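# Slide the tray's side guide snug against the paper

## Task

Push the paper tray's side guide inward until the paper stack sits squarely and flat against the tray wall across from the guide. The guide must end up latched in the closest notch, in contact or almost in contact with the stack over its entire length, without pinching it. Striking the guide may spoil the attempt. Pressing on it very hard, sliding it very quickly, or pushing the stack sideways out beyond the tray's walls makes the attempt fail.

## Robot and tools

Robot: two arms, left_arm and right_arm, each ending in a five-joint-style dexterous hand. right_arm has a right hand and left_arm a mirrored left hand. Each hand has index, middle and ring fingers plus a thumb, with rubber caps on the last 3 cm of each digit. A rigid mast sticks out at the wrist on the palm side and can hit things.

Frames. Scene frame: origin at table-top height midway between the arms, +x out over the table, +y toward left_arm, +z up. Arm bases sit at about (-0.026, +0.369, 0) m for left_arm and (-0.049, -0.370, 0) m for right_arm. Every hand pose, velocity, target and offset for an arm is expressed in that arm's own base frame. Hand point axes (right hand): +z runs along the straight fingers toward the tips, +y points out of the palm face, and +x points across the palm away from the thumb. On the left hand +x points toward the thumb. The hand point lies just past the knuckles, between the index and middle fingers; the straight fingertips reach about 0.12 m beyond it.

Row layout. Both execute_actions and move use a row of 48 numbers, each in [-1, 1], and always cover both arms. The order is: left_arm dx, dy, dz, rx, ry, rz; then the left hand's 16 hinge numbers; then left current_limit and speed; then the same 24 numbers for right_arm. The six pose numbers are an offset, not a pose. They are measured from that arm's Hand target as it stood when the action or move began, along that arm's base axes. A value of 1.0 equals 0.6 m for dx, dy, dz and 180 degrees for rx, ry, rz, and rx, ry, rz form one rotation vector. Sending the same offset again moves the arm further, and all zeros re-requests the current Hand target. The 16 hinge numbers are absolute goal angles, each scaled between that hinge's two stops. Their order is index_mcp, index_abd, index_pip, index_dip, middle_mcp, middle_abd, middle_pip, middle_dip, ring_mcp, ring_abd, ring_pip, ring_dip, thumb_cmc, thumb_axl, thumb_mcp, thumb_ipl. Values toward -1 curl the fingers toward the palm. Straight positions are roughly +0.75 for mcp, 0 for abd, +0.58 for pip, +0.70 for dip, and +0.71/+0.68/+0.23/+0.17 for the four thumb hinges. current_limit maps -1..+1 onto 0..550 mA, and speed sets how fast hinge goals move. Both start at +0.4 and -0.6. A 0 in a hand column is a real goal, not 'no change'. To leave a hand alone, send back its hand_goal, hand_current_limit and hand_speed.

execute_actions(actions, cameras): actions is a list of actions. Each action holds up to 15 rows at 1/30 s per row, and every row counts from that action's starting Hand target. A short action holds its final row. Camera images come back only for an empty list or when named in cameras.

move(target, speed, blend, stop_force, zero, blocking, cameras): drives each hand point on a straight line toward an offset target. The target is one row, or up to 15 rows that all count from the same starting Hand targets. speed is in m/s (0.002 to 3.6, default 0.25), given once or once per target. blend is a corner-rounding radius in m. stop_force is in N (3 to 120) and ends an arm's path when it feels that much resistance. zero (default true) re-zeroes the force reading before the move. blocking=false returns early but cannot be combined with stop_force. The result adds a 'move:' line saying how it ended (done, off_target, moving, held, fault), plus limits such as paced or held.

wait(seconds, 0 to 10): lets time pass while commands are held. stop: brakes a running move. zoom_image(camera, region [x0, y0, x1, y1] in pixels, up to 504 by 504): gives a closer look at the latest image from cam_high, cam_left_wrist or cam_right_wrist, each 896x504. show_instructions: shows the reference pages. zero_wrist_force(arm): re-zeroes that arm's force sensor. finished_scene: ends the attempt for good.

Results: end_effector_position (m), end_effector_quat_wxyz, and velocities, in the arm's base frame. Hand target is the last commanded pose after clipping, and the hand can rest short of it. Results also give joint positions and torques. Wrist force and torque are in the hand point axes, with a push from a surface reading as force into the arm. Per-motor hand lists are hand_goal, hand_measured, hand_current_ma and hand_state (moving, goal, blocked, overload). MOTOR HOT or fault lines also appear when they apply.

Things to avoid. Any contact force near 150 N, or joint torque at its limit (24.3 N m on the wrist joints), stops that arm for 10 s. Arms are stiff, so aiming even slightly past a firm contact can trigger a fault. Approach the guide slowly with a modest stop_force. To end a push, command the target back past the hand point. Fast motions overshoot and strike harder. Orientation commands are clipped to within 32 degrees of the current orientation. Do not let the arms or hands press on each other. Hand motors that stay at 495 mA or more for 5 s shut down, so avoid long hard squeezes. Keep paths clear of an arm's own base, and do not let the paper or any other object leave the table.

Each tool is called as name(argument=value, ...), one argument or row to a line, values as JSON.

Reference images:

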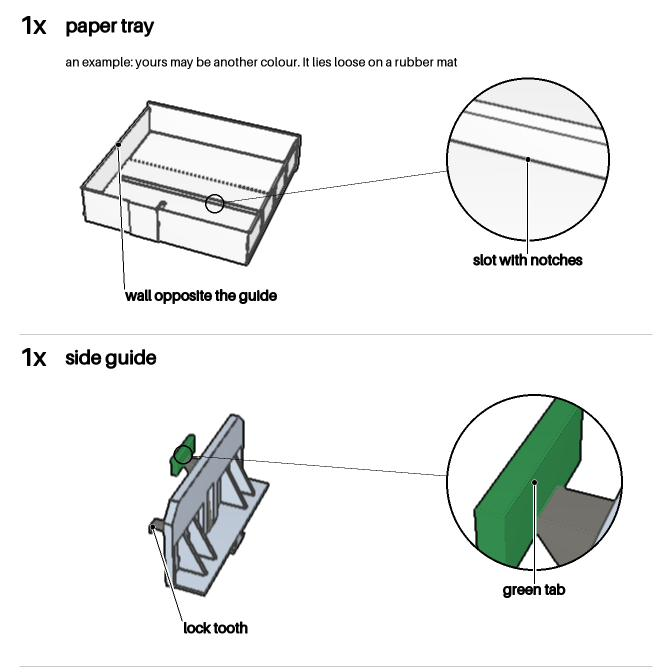

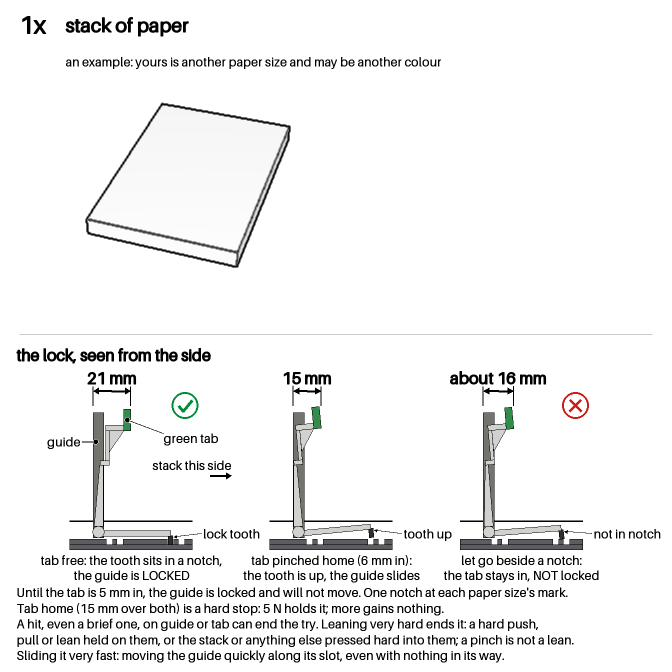

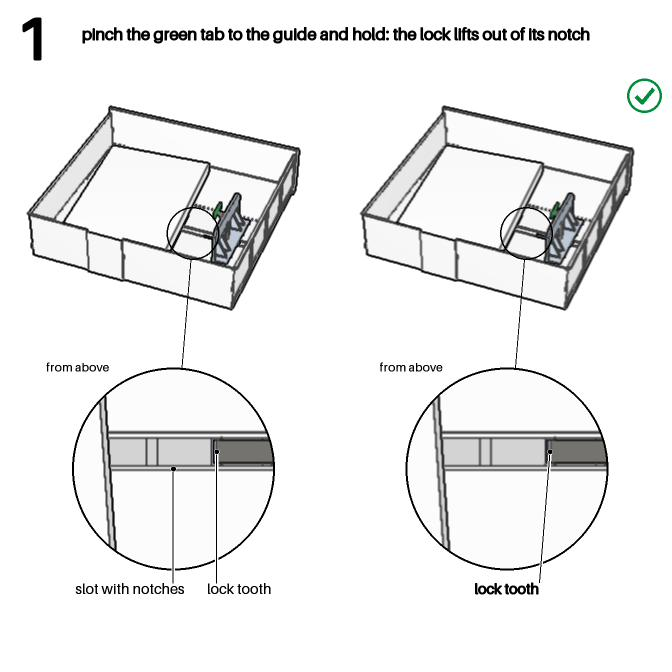

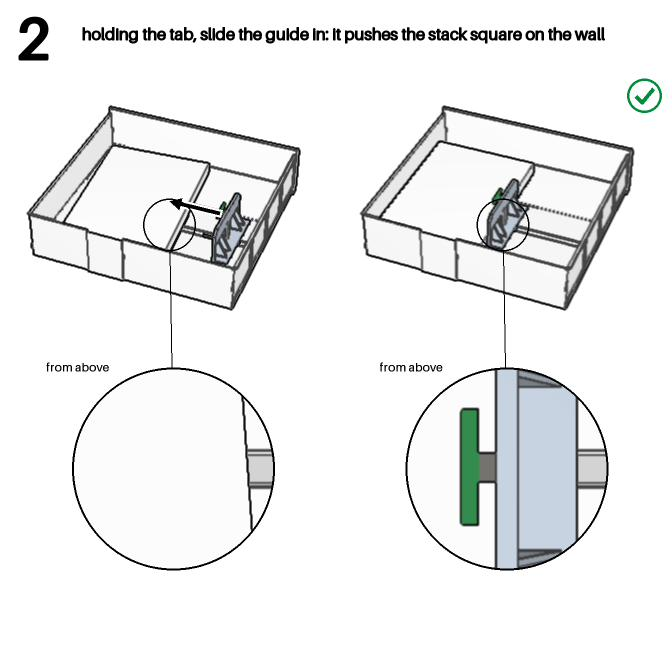

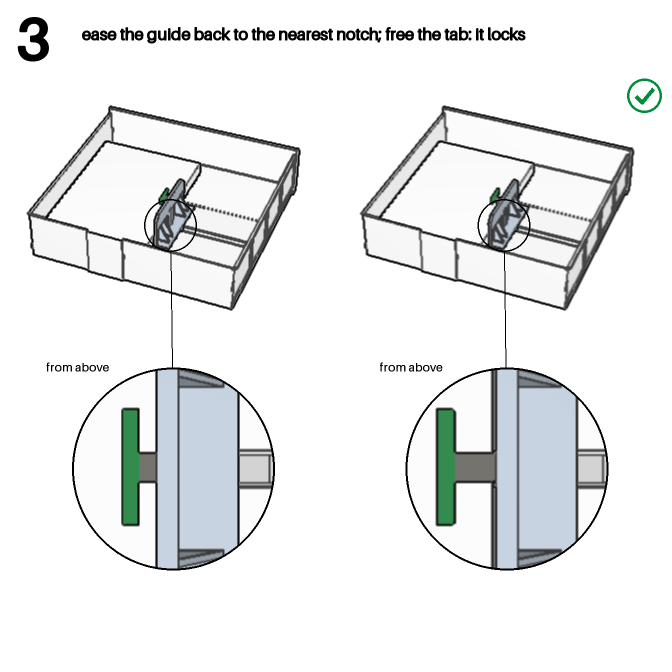

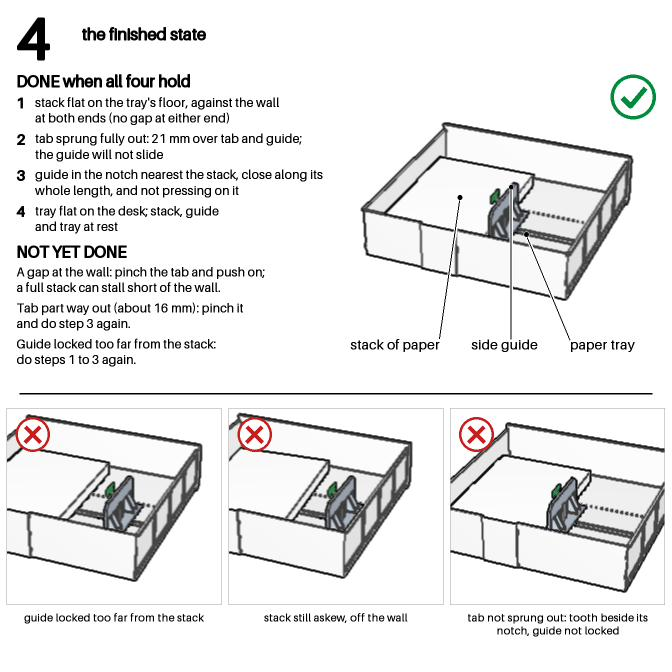

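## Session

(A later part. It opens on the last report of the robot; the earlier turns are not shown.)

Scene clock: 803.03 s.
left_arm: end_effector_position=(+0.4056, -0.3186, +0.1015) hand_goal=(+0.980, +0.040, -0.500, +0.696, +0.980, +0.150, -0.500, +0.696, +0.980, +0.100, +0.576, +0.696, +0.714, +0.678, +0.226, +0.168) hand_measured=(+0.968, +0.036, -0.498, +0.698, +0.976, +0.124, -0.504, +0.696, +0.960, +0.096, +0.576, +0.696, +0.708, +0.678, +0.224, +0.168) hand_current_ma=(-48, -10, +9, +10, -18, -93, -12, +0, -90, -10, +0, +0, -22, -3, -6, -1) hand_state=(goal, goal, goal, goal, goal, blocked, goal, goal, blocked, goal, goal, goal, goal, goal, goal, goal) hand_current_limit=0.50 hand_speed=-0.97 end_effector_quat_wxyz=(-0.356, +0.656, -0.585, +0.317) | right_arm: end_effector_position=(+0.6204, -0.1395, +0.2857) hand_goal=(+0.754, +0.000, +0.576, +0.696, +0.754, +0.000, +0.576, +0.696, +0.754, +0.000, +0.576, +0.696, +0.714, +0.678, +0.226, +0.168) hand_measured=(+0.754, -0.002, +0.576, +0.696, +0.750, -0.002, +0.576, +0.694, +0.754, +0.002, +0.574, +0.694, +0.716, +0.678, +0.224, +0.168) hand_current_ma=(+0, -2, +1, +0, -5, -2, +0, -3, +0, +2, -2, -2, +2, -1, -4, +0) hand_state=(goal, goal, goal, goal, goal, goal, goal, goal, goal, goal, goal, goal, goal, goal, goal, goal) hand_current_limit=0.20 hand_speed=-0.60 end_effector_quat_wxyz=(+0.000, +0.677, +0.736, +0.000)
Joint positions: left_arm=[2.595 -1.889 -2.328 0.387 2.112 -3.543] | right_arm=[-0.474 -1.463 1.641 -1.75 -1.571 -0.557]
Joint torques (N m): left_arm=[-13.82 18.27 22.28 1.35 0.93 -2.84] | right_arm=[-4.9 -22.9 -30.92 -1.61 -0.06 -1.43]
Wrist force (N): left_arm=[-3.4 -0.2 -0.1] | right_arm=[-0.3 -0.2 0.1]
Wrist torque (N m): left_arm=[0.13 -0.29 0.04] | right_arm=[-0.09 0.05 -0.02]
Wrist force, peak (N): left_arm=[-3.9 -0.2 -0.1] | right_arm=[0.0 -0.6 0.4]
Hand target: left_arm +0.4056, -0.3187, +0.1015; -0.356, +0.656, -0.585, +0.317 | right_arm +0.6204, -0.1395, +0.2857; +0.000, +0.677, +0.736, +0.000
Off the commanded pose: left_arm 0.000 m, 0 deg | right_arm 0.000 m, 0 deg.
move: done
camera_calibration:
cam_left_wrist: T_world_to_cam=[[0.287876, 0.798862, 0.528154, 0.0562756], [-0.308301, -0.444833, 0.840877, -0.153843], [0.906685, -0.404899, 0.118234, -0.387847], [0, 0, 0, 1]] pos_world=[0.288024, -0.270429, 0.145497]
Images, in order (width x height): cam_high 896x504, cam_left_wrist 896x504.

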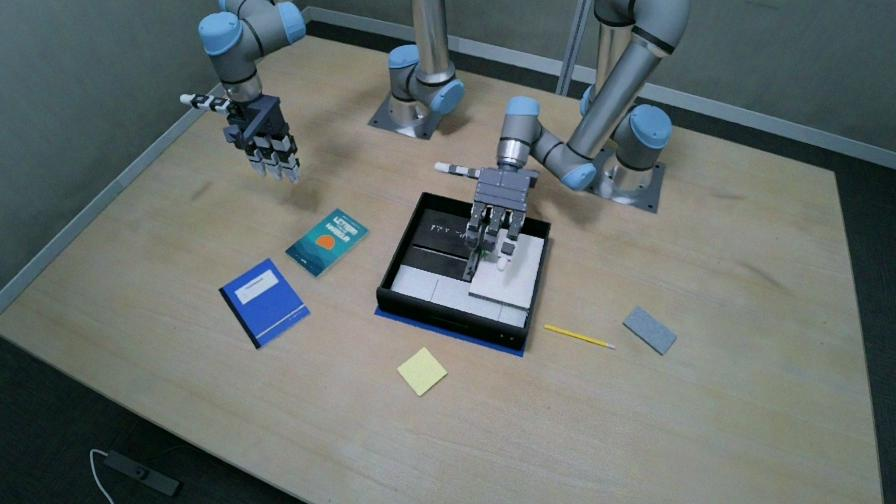

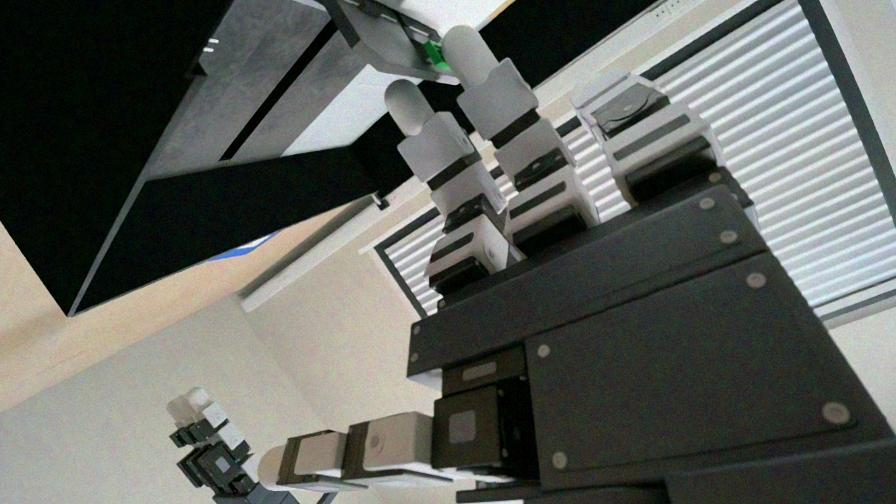

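move(
  target=[0.0002,-0.00166,0,0,0,0,0.98,0.04,-0.5,0.696,0.98,0.15,-0.5,0.696,0.98,0.1,0.576,0.696,0.714,0.678,0.226,0.168,0.5,-0.97,0,0,0,0,0,0,0.754,0,0.576,0.696,0.754,0,0.576,0.696,0.754,0,0.576,0.696,0.714,0.678,0.226,0.168,0.2,-0.6],
  speed=0.003,
  cameras=["cam_left_wrist","cam_high"],
)

zoom_image(
  camera="cam_left_wrist",
  region=[380, 10, 500, 110],
)

zoom_image(
  camera="cam_high",
  region=[455, 230, 505, 280],
)

Scene clock: 814.87 s.
left_arm: end_effector_position=(+0.4057, -0.3196, +0.1015) hand_goal=(+0.980, +0.040, -0.500, +0.696, +0.980, +0.150, -0.500, +0.696, +0.980, +0.100, +0.576, +0.696, +0.714, +0.678, +0.226, +0.168) hand_measured=(+0.968, +0.036, -0.498, +0.698, +0.978, +0.122, -0.506, +0.694, +0.960, +0.096, +0.576, +0.696, +0.708, +0.678, +0.224, +0.168) hand_current_ma=(-48, -10, +9, +10, -9, -99, -22, -4, -90, -10, +0, +0, -22, -3, -6, -1) hand_state=(goal, goal, goal, goal, goal, blocked, goal, goal, blocked, goal, goal, goal, goal, goal, goal, goal) hand_current_limit=0.50 hand_speed=-0.97 end_effector_quat_wxyz=(-0.356, +0.656, -0.585, +0.317) | right_arm: end_effector_position=(+0.6204, -0.1395, +0.2857) hand_goal=(+0.754, +0.000, +0.576, +0.696, +0.754, +0.000, +0.576, +0.696, +0.754, +0.000, +0.576, +0.696, +0.714, +0.678, +0.226, +0.168) hand_measured=(+0.754, -0.002, +0.576, +0.696, +0.750, -0.002, +0.576, +0.694, +0.754, +0.002, +0.574, +0.694, +0.716, +0.678, +0.224, +0.168) hand_current_ma=(+0, -2, +1, +0, -5, -2, +0, -3, +0, +2, -2, -2, +2, -1, -4, +0) hand_state=(goal, goal, goal, goal, goal, goal, goal, goal, goal, goal, goal, goal, goal, goal, goal, goal) hand_current_limit=0.20 hand_speed=-0.60 end_effector_quat_wxyz=(+0.000, +0.677, +0.736, +0.000)
Joint positions: left_arm=[2.593 -1.891 -2.326 0.385 2.113 -3.544] | right_arm=[-0.474 -1.463 1.641 -1.75 -1.571 -0.557]
Joint torques (N m): left_arm=[-14.07 18.75 22.15 1.44 0.53 -2.96] | right_arm=[-4.37 -22.71 -29.98 -1.6 -0.16 -1.3]
Wrist force (N): left_arm=[-3.9 -0.5 -0.9] | right_arm=[-0.2 -0.3 0.2]
Wrist torque (N m): left_arm=[0.20 -0.30 0.02] | right_arm=[-0.11 0.03 -0.01]
Wrist force, peak (N): left_arm=[-4.2 -0.7 -0.5] | right_arm=[-0.2 -0.8 0.1]
Hand target: left_arm +0.4057, -0.3197, +0.1015; -0.356, +0.656, -0.585, +0.317 | right_arm +0.6204, -0.1395, +0.2857; +0.000, +0.677, +0.736, +0.000
Off the commanded pose: left_arm 0.000 m, 0 deg | right_arm 0.000 m, 0 deg.
move: done
camera_calibration:
cam_left_wrist: T_world_to_cam=[[0.287876, 0.798862, 0.528154, 0.0570457], [-0.308301, -0.444833, 0.840877, -0.154257], [0.906685, -0.404899, 0.118234, -0.388342], [0, 0, 0, 1]] pos_world=[0.288124, -0.271429, 0.145497]
Images, in order (width x height): cam_high 896x504, cam_left_wrist 896x504.

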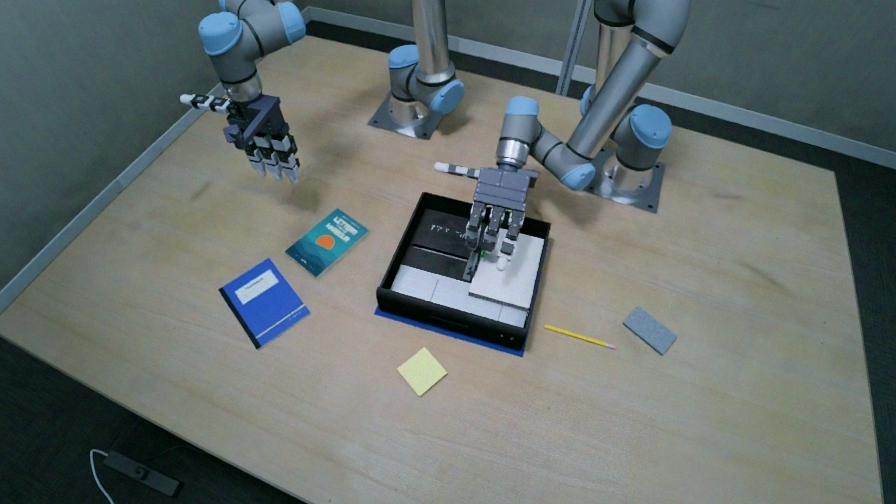

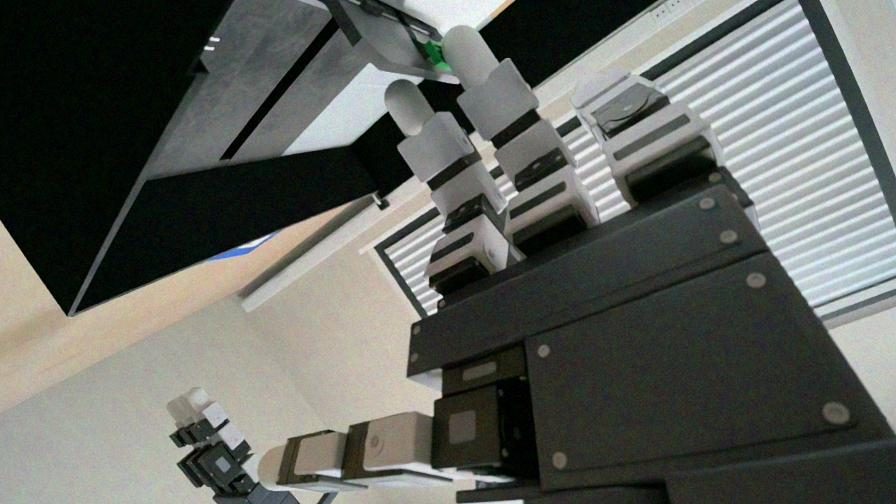

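Scaled by 4.200 from the camera's 896x504 image, which has a finer 1280x720 frame.

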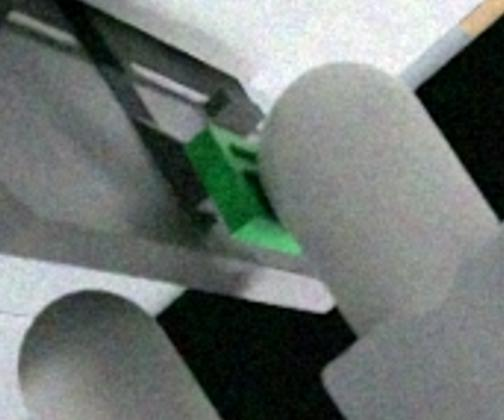

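Scaled by 10.080 from the camera's 896x504 image, which has a finer 1280x720 frame.

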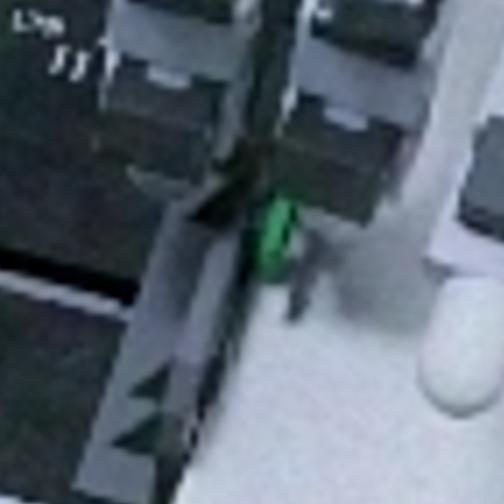

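zoom_image(
  camera="cam_high",
  region=[460, 245, 490, 275],
)

move(
  target=[0.0002,-0.00166,0,0,0,0,0.98,0.04,-0.5,0.696,0.98,0.15,-0.5,0.696,0.98,0.1,0.576,0.696,0.714,0.678,0.226,0.168,0.5,-0.97,0,0,0,0,0,0,0.754,0,0.576,0.696,0.754,0,0.576,0.696,0.754,0,0.576,0.696,0.714,0.678,0.226,0.168,0.2,-0.6],
  speed=0.003,
  cameras=["cam_left_wrist","cam_high"],
)

zoom_image(
  camera="cam_left_wrist",
  region=[380, 10, 500, 110],
)

zoom_image(
  camera="cam_high",
  region=[460, 245, 490, 275],
)

Scaled by 16.800 from the camera's 896x504 image, which has a finer 1280x720 frame.

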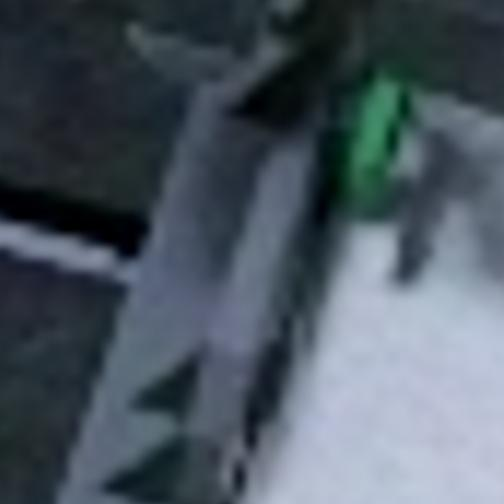

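Scene clock: 829.40 s.
left_arm: end_effector_position=(+0.4058, -0.3206, +0.1015) hand_goal=(+0.980, +0.040, -0.500, +0.696, +0.980, +0.150, -0.500, +0.696, +0.980, +0.100, +0.576, +0.696, +0.714, +0.678, +0.226, +0.168) hand_measured=(+0.968, +0.036, -0.498, +0.698, +0.978, +0.128, -0.504, +0.694, +0.960, +0.096, +0.576, +0.696, +0.708, +0.678, +0.224, +0.168) hand_current_ma=(-48, -10, +9, +10, -9, -75, -18, -4, -90, -10, +0, +0, -22, -3, -6, -1) hand_state=(goal, goal, goal, goal, goal, blocked, goal, goal, blocked, goal, goal, goal, goal, goal, goal, goal) hand_current_limit=0.50 hand_speed=-0.97 end_effector_quat_wxyz=(-0.356, +0.656, -0.585, +0.317) | right_arm: end_effector_position=(+0.6204, -0.1395, +0.2857) hand_goal=(+0.754, +0.000, +0.576, +0.696, +0.754, +0.000, +0.576, +0.696, +0.754, +0.000, +0.576, +0.696, +0.714, +0.678, +0.226, +0.168) hand_measured=(+0.754, -0.002, +0.576, +0.696, +0.750, -0.002, +0.576, +0.694, +0.754, +0.002, +0.574, +0.694, +0.716, +0.678, +0.224, +0.168) hand_current_ma=(+0, -2, +1, +0, -5, -2, +0, -3, +0, +2, -2, -2, +2, -1, -4, +0) hand_state=(goal, goal, goal, goal, goal, goal, goal, goal, goal, goal, goal, goal, goal, goal, goal, goal) hand_current_limit=0.20 hand_speed=-0.60 end_effector_quat_wxyz=(+0.000, +0.677, +0.736, +0.000)
Joint positions: left_arm=[2.591 -1.892 -2.324 0.383 2.115 -3.546] | right_arm=[-0.474 -1.463 1.641 -1.75 -1.571 -0.557]
Joint torques (N m): left_arm=[-11.81 18.48 21.47 1.26 1.6 -2.74] | right_arm=[-4.04 -22.04 -30.63 -1.43 -0.05 -1.18]
Wrist force (N): left_arm=[-0.9 -0.2 -0.1] | right_arm=[0.3 -0.2 0.1]
Wrist torque (N m): left_arm=[0.09 -0.06 0.10] | right_arm=[-0.09 -0.02 0.03]
Wrist force, peak (N): left_arm=[-4.2 -0.6 -0.6] | right_arm=[-0.1 -0.7 0.1]
Hand target: left_arm +0.4058, -0.3207, +0.1015; -0.356, +0.656, -0.585, +0.317 | right_arm +0.6204, -0.1395, +0.2857; +0.000, +0.677, +0.736, +0.000
Off the commanded pose: left_arm 0.000 m, 0 deg | right_arm 0.000 m, 0 deg.
move: done
camera_calibration:
cam_left_wrist: T_world_to_cam=[[0.287876, 0.798862, 0.528154, 0.057787], [-0.308301, -0.444833, 0.840877, -0.15464], [0.906685, -0.404899, 0.118234, -0.388928], [0, 0, 0, 1]] pos_world=[0.288324, -0.272429, 0.145497]
Images, in order (width x height): cam_high 896x504, cam_left_wrist 896x504.

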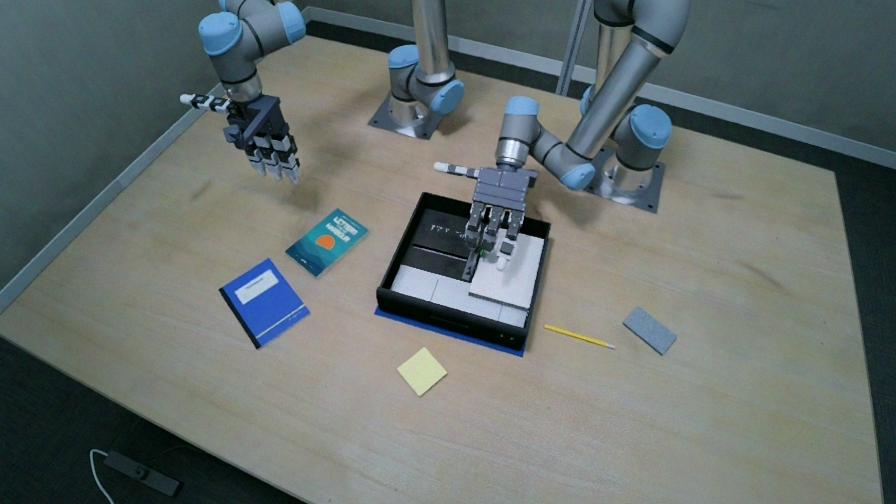

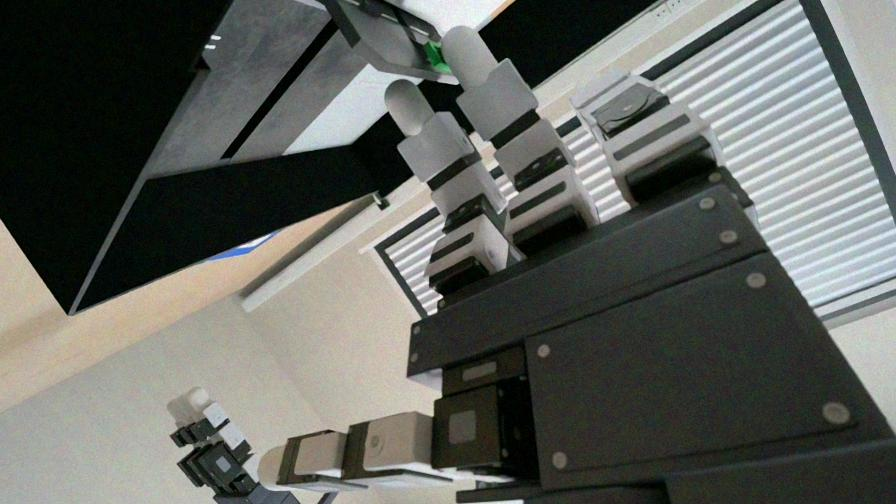

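Scaled by 4.200 from the camera's 896x504 image, which has a finer 1280x720 frame.

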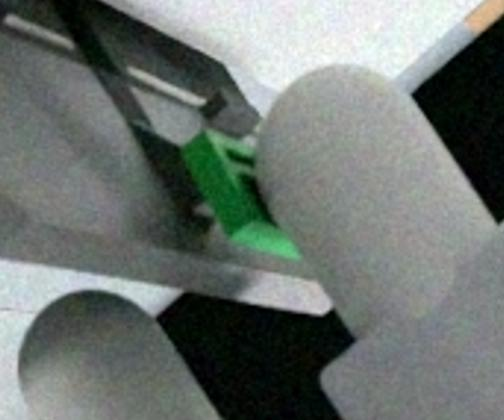

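Scaled by 16.800 from the camera's 896x504 image, which has a finer 1280x720 frame.

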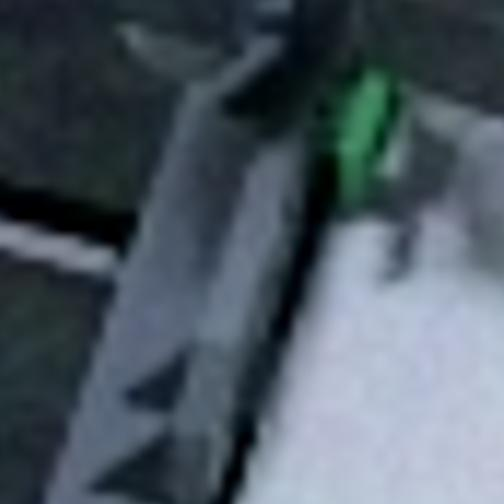

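move(
  target=[0,0,0,0,0,0,0.98,0.04,-0.5,0.696,0.98,0.08,-0.5,0.696,0.98,0.1,0.576,0.696,0.714,0.678,0.226,0.168,0.5,-0.98,0,0,0,0,0,0,0.754,0,0.576,0.696,0.754,0,0.576,0.696,0.754,0,0.576,0.696,0.714,0.678,0.226,0.168,0.2,-0.6],
  speed=0.003,
  cameras=["cam_left_wrist","cam_high"],
)

zoom_image(
  camera="cam_left_wrist",
  region=[380, 10, 500, 110],
)

zoom_image(
  camera="cam_high",
  region=[460, 245, 490, 275],
)

Scene clock: 836.20 s.
left_arm: end_effector_position=(+0.4058, -0.3207, +0.1015) hand_goal=(+0.980, +0.040, -0.500, +0.696, +0.980, +0.080, -0.500, +0.696, +0.980, +0.100, +0.576, +0.696, +0.714, +0.678, +0.226, +0.168) hand_measured=(+0.968, +0.036, -0.498, +0.698, +0.976, +0.084, -0.504, +0.694, +0.960, +0.096, +0.576, +0.696, +0.708, +0.678, +0.224, +0.168) hand_current_ma=(-48, -10, +9, +10, -19, +9, -13, -4, -90, -10, +0, +0, -22, -3, -6, -1) hand_state=(goal, goal, goal, goal, goal, goal, goal, goal, blocked, goal, goal, goal, goal, goal, goal, goal) hand_current_limit=0.50 hand_speed=-0.98 end_effector_quat_wxyz=(-0.356, +0.656, -0.585, +0.317) | right_arm: end_effector_position=(+0.6204, -0.1395, +0.2857) hand_goal=(+0.754, +0.000, +0.576, +0.696, +0.754, +0.000, +0.576, +0.696, +0.754, +0.000, +0.576, +0.696, +0.714, +0.678, +0.226, +0.168) hand_measured=(+0.754, -0.002, +0.576, +0.696, +0.750, -0.002, +0.576, +0.694, +0.754, +0.002, +0.574, +0.694, +0.716, +0.678, +0.224, +0.168) hand_current_ma=(+0, -2, +1, +0, -5, -2, +0, -3, +0, +2, -2, -2, +2, -1, -4, +0) hand_state=(goal, goal, goal, goal, goal, goal, goal, goal, goal, goal, goal, goal, goal, goal, goal, goal) hand_current_limit=0.20 hand_speed=-0.60 end_effector_quat_wxyz=(+0.000, +0.677, +0.736, +0.000)
Joint positions: left_arm=[2.591 -1.892 -2.323 0.383 2.115 -3.546] | right_arm=[-0.474 -1.463 1.641 -1.75 -1.571 -0.557]
Joint torques (N m): left_arm=[-10.53 18.76 20.22 1.25 1.66 -2.41] | right_arm=[-4.96 -21.45 -31.98 -1.37 -0.1 -1.15]
Wrist force (N): left_arm=[0.4 0.3 -0.1] | right_arm=[0.0 0.0 0.0]
Wrist torque (N m): left_arm=[0.12 0.03 0.13] | right_arm=[-0.06 0.01 0.01]
Wrist force, peak (N): left_arm=[-1.2 0.0 -0.2] | right_arm=[-0.1 -0.6 0.1]
Hand target: left_arm +0.4058, -0.3207, +0.1015; -0.356, +0.656, -0.585, +0.317 | right_arm +0.6204, -0.1395, +0.2857; +0.000, +0.677, +0.736, +0.000
Off the commanded pose: left_arm 0.000 m, 0 deg | right_arm 0.000 m, 0 deg.
move: done
camera_calibration:
cam_left_wrist: T_world_to_cam=[[0.287876, 0.798862, 0.528154, 0.0578669], [-0.308301, -0.444833, 0.840877, -0.154685], [0.906685, -0.404899, 0.118234, -0.388969], [0, 0, 0, 1]] pos_world=[0.288324, -0.272529, 0.145497]
Images, in order (width x height): cam_high 896x504, cam_left_wrist 896x504.

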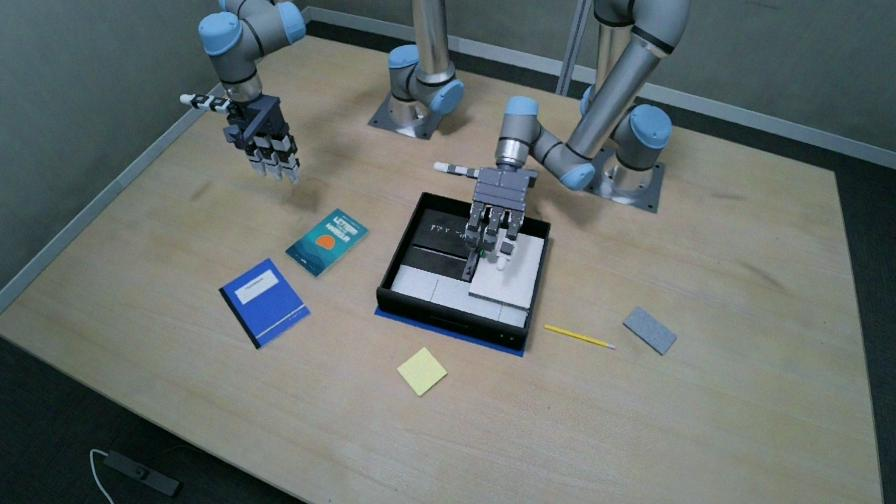

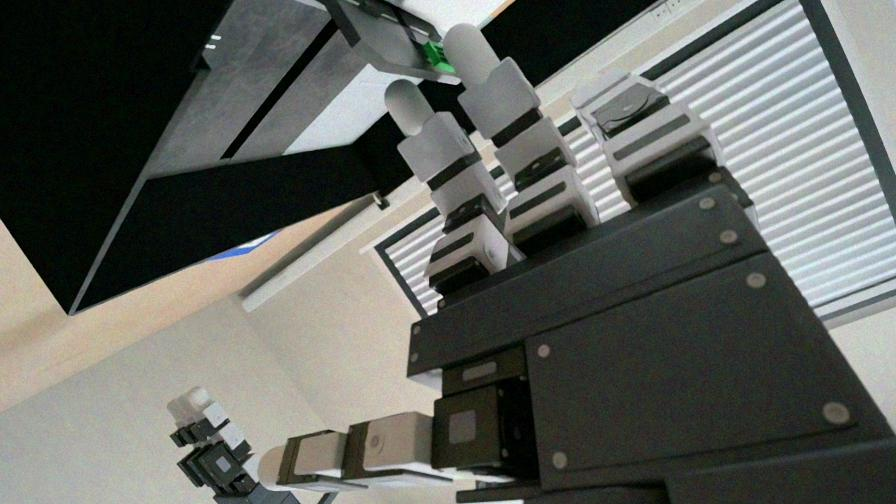

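Scaled by 4.200 from the camera's 896x504 image, which has a finer 1280x720 frame.

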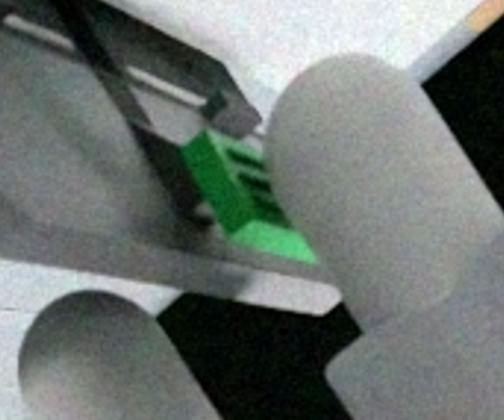

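Scaled by 16.800 from the camera's 896x504 image, which has a finer 1280x720 frame.

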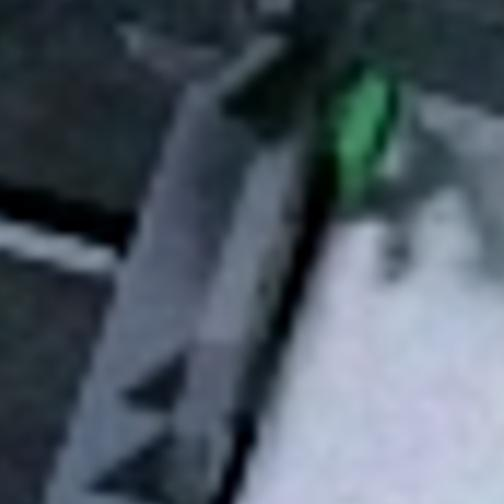

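move(
  target=[-0.00057,0.00497,0,0,0,0,0.98,-0.05,-0.5,0.696,0.98,0.02,-0.5,0.696,0.98,0.1,0.576,0.696,0.714,0.678,0.226,0.168,0.5,-0.96,0,0,0,0,0,0,0.754,0,0.576,0.696,0.754,0,0.576,0.696,0.754,0,0.576,0.696,0.714,0.678,0.226,0.168,0.2,-0.6],
  speed=0.004,
  cameras=["cam_left_wrist","cam_high"],
)

zoom_image(
  camera="cam_left_wrist",
  region=[380, 10, 500, 110],
)

zoom_image(
  camera="cam_high",
  region=[460, 245, 490, 275],
)

Scene clock: 848.60 s.
left_arm: end_effector_position=(+0.4055, -0.3178, +0.1015) hand_goal=(+0.980, -0.050, -0.500, +0.696, +0.980, +0.020, -0.500, +0.696, +0.980, +0.100, +0.576, +0.696, +0.714, +0.678, +0.226, +0.168) hand_measured=(+0.968, -0.046, -0.498, +0.698, +0.976, +0.024, -0.504, +0.694, +0.960, +0.096, +0.576, +0.696, +0.708, +0.678, +0.224, +0.168) hand_current_ma=(-48, +17, +8, +10, -19, +10, -13, -4, -90, -10, +0, +0, -22, -3, -6, -1) hand_state=(goal, goal, goal, goal, goal, goal, goal, goal, blocked, goal, goal, goal, goal, goal, goal, goal) hand_current_limit=0.50 hand_speed=-0.96 end_effector_quat_wxyz=(-0.356, +0.656, -0.585, +0.317) | right_arm: end_effector_position=(+0.6204, -0.1395, +0.2857) hand_goal=(+0.754, +0.000, +0.576, +0.696, +0.754, +0.000, +0.576, +0.696, +0.754, +0.000, +0.576, +0.696, +0.714, +0.678, +0.226, +0.168) hand_measured=(+0.754, -0.002, +0.576, +0.696, +0.750, -0.002, +0.576, +0.694, +0.754, +0.002, +0.574, +0.694, +0.716, +0.678, +0.224, +0.168) hand_current_ma=(+0, -2, +1, +0, -5, -2, +0, -3, +0, +2, -2, -2, +2, -1, -4, +0) hand_state=(goal, goal, goal, goal, goal, goal, goal, goal, goal, goal, goal, goal, goal, goal, goal, goal) hand_current_limit=0.20 hand_speed=-0.60 end_effector_quat_wxyz=(+0.000, +0.677, +0.736, +0.000)
Joint positions: left_arm=[2.597 -1.889 -2.33 0.388 2.111 -3.542] | right_arm=[-0.474 -1.463 1.641 -1.75 -1.571 -0.557]
Joint torques (N m): left_arm=[12.15 30.5 2.7 3.78 -0.56 1.71] | right_arm=[-4.35 -21.47 -30.52 -1.51 -0.12 -0.91]
Wrist force (N): left_arm=[1.2 0.1 -0.2] | right_arm=[0.0 -0.2 0.1]
Wrist torque (N m): left_arm=[0.08 0.15 0.06] | right_arm=[-0.08 0.00 0.01]
Wrist force, peak (N): left_arm=[1.3 0.3 0.0] | right_arm=[-0.1 -0.6 0.0]
Hand target: left_arm +0.4055, -0.3177, +0.1015; -0.356, +0.656, -0.585, +0.317 | right_arm +0.6204, -0.1395, +0.2857; +0.000, +0.677, +0.736, +0.000
Off the commanded pose: left_arm 0.000 m, 0 deg | right_arm 0.000 m, 0 deg.
move: done
camera_calibration:
cam_left_wrist: T_world_to_cam=[[0.287876, 0.798862, 0.528154, 0.0557452], [-0.308301, -0.444833, 0.840877, -0.153562], [0.906685, -0.404899, 0.118234, -0.387473], [0, 0, 0, 1]] pos_world=[0.287924, -0.269729, 0.145497]
Images, in order (width x height): cam_high 896x504, cam_left_wrist 896x504.

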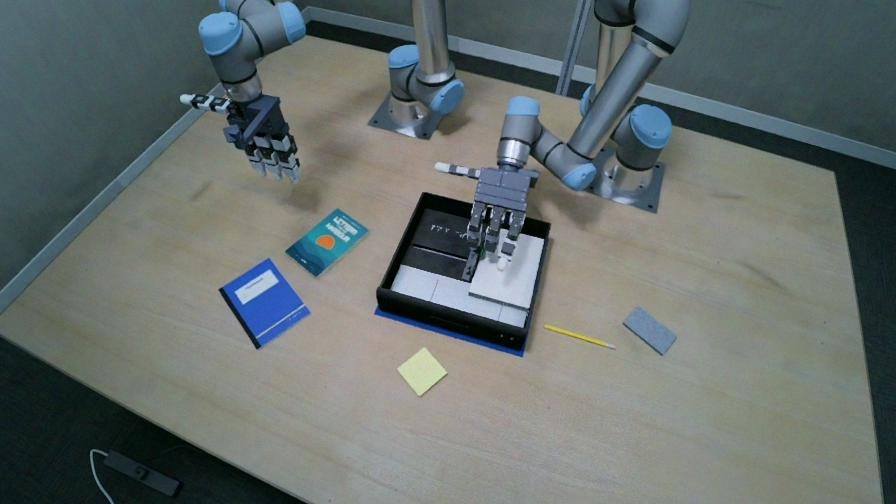

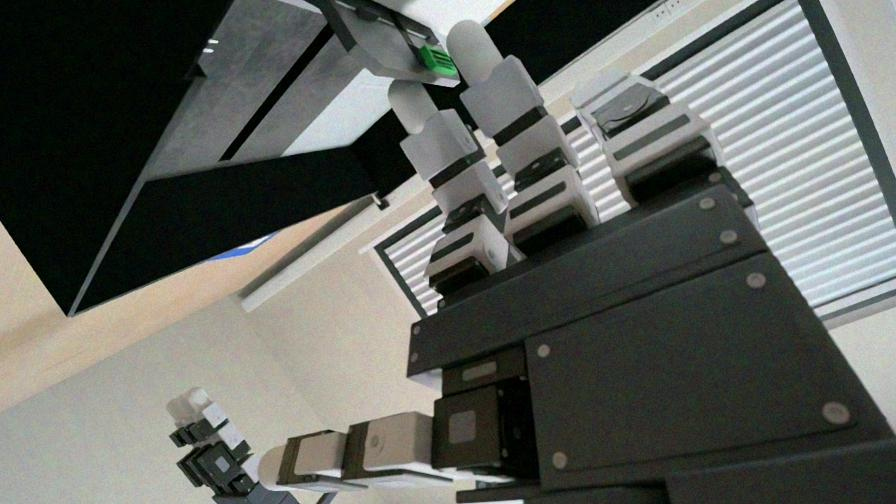

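Scaled by 4.200 from the camera's 896x504 image, which has a finer 1280x720 frame.

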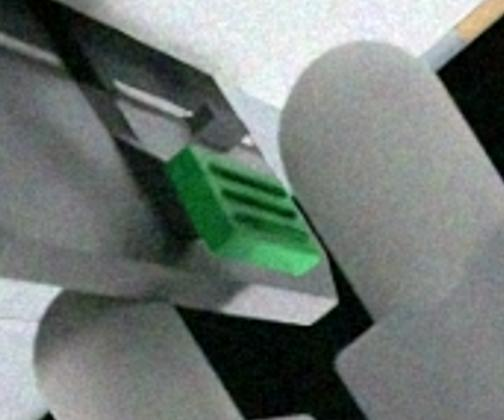

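Scaled by 16.800 from the camera's 896x504 image, which has a finer 1280x720 frame.

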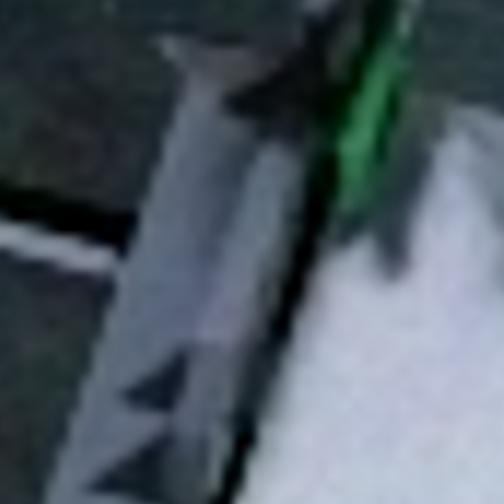

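move(
  target=[-0.00019,0.00166,0,0,0,0,0.98,-0.06,-0.5,0.696,0.98,0.02,-0.5,0.696,0.98,0.1,0.576,0.696,0.714,0.678,0.226,0.168,0.5,-0.96,0,0,0,0,0,0,0.754,0,0.576,0.696,0.754,0,0.576,0.696,0.754,0,0.576,0.696,0.714,0.678,0.226,0.168,0.2,-0.6],
  speed=0.003,
  stop_force=7,
  zero=false,
  cameras=["cam_left_wrist","cam_high"],
)

zoom_image(
  camera="cam_left_wrist",
  region=[380, 10, 500, 110],
)

zoom_image(
  camera="cam_high",
  region=[460, 245, 490, 275],
)

Scene clock: 854.70 s.
left_arm: end_effector_position=(+0.4054, -0.3167, +0.1015) hand_goal=(+0.980, -0.060, -0.500, +0.696, +0.980, +0.020, -0.500, +0.696, +0.980, +0.100, +0.576, +0.696, +0.714, +0.678, +0.226, +0.168) hand_measured=(+0.968, -0.042, -0.498, +0.698, +0.976, +0.024, -0.504, +0.694, +0.960, +0.096, +0.576, +0.696, +0.708, +0.678, +0.224, +0.168) hand_current_ma=(-48, +61, +7, +9, -19, +10, -13, -4, -90, -10, +0, +0, -22, -3, -6, -1) hand_state=(goal, goal, goal, goal, goal, goal, goal, goal, blocked, goal, goal, goal, goal, goal, goal, goal) hand_current_limit=0.50 hand_speed=-0.96 end_effector_quat_wxyz=(-0.356, +0.656, -0.585, +0.317) | right_arm: end_effector_position=(+0.6204, -0.1395, +0.2857) hand_goal=(+0.754, +0.000, +0.576, +0.696, +0.754, +0.000, +0.576, +0.696, +0.754, +0.000, +0.576, +0.696, +0.714, +0.678, +0.226, +0.168) hand_measured=(+0.754, -0.002, +0.576, +0.696, +0.750, -0.002, +0.576, +0.694, +0.754, +0.002, +0.574, +0.694, +0.716, +0.678, +0.224, +0.168) hand_current_ma=(+0, -2, +1, +0, -5, -2, +0, -3, +0, +2, -2, -2, +2, -1, -4, +0) hand_state=(goal, goal, goal, goal, goal, goal, goal, goal, goal, goal, goal, goal, goal, goal, goal, goal) hand_current_limit=0.20 hand_speed=-0.60 end_effector_quat_wxyz=(+0.000, +0.677, +0.736, +0.000)
Joint positions: left_arm=[2.599 -1.887 -2.332 0.39 2.109 -3.54] | right_arm=[-0.474 -1.463 1.641 -1.75 -1.571 -0.557]
Joint torques (N m): left_arm=[12.3 31.04 2.12 3.87 -0.21 1.79] | right_arm=[-6.01 -22.47 -30.94 -1.66 0.13 -1]
Wrist force (N): left_arm=[2.3 0.0 0.2] | right_arm=[-0.1 -0.5 0.0]
Wrist torque (N m): left_arm=[0.06 0.17 0.11] | right_arm=[-0.12 0.03 -0.01]
Wrist force, peak (N): left_arm=[2.5 0.5 -0.5] | right_arm=[-0.1 -0.6 -0.2]
Hand target: left_arm +0.4054, -0.3167, +0.1015; -0.356, +0.656, -0.585, +0.317 | right_arm +0.6204, -0.1395, +0.2857; +0.000, +0.677, +0.736, +0.000
Off the commanded pose: left_arm 0.000 m, 0 deg | right_arm 0.000 m, 0 deg.
move: done
camera_calibration:
cam_left_wrist: T_world_to_cam=[[0.287876, 0.798862, 0.528154, 0.0548154], [-0.308301, -0.444833, 0.840877, -0.153059], [0.906685, -0.404899, 0.118234, -0.386896], [0, 0, 0, 1]] pos_world=[0.287824, -0.268529, 0.145497]
Images, in order (width x height): cam_high 896x504, cam_left_wrist 896x504.

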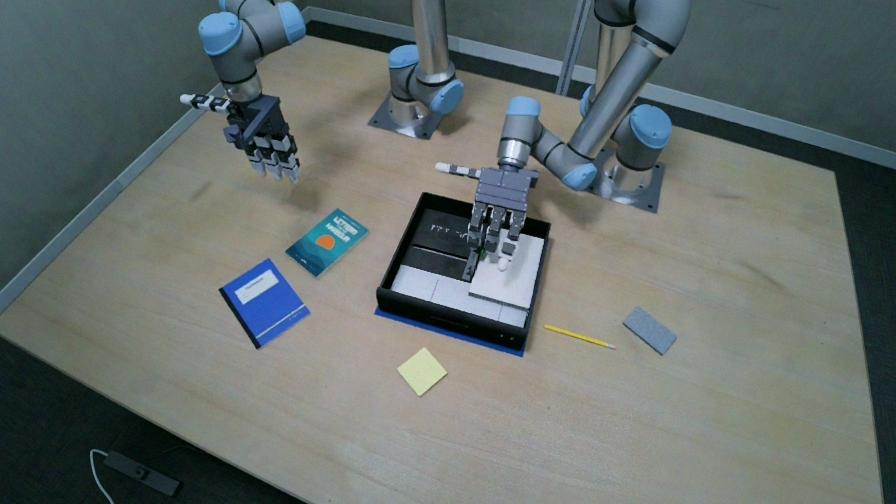

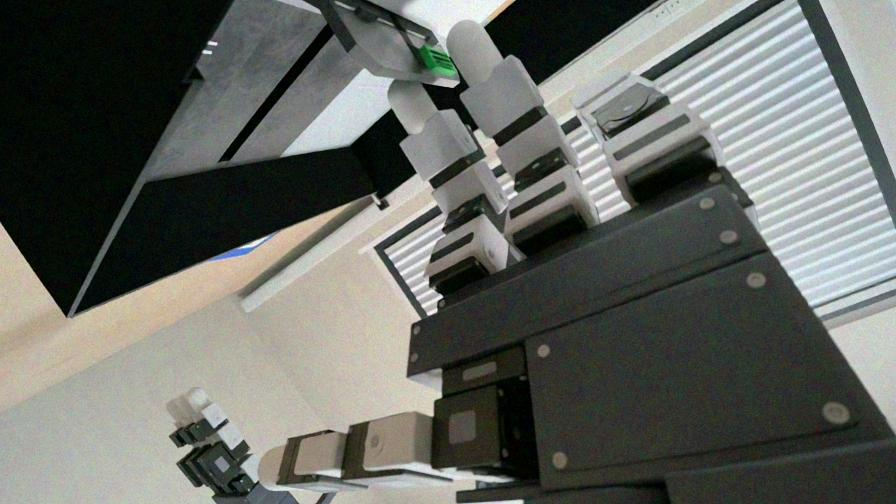

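Scaled by 4.200 from the camera's 896x504 image, which has a finer 1280x720 frame.

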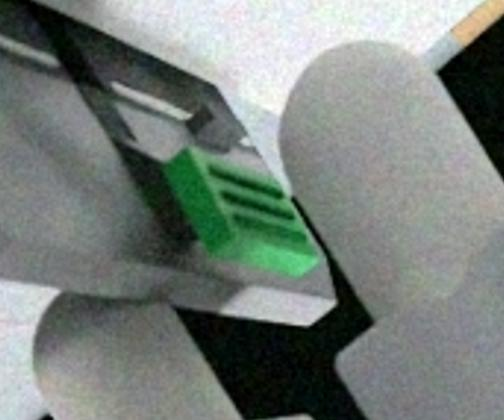

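Scaled by 16.800 from the camera's 896x504 image, which has a finer 1280x720 frame.

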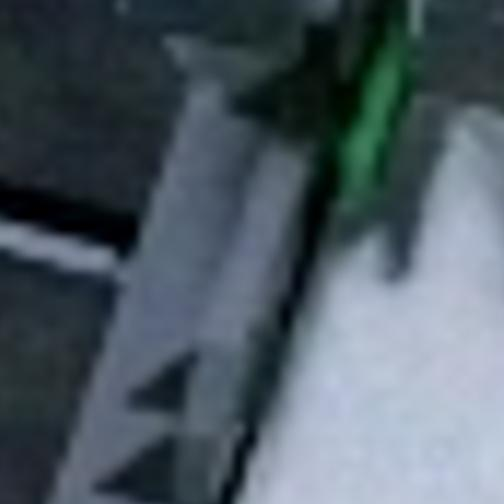

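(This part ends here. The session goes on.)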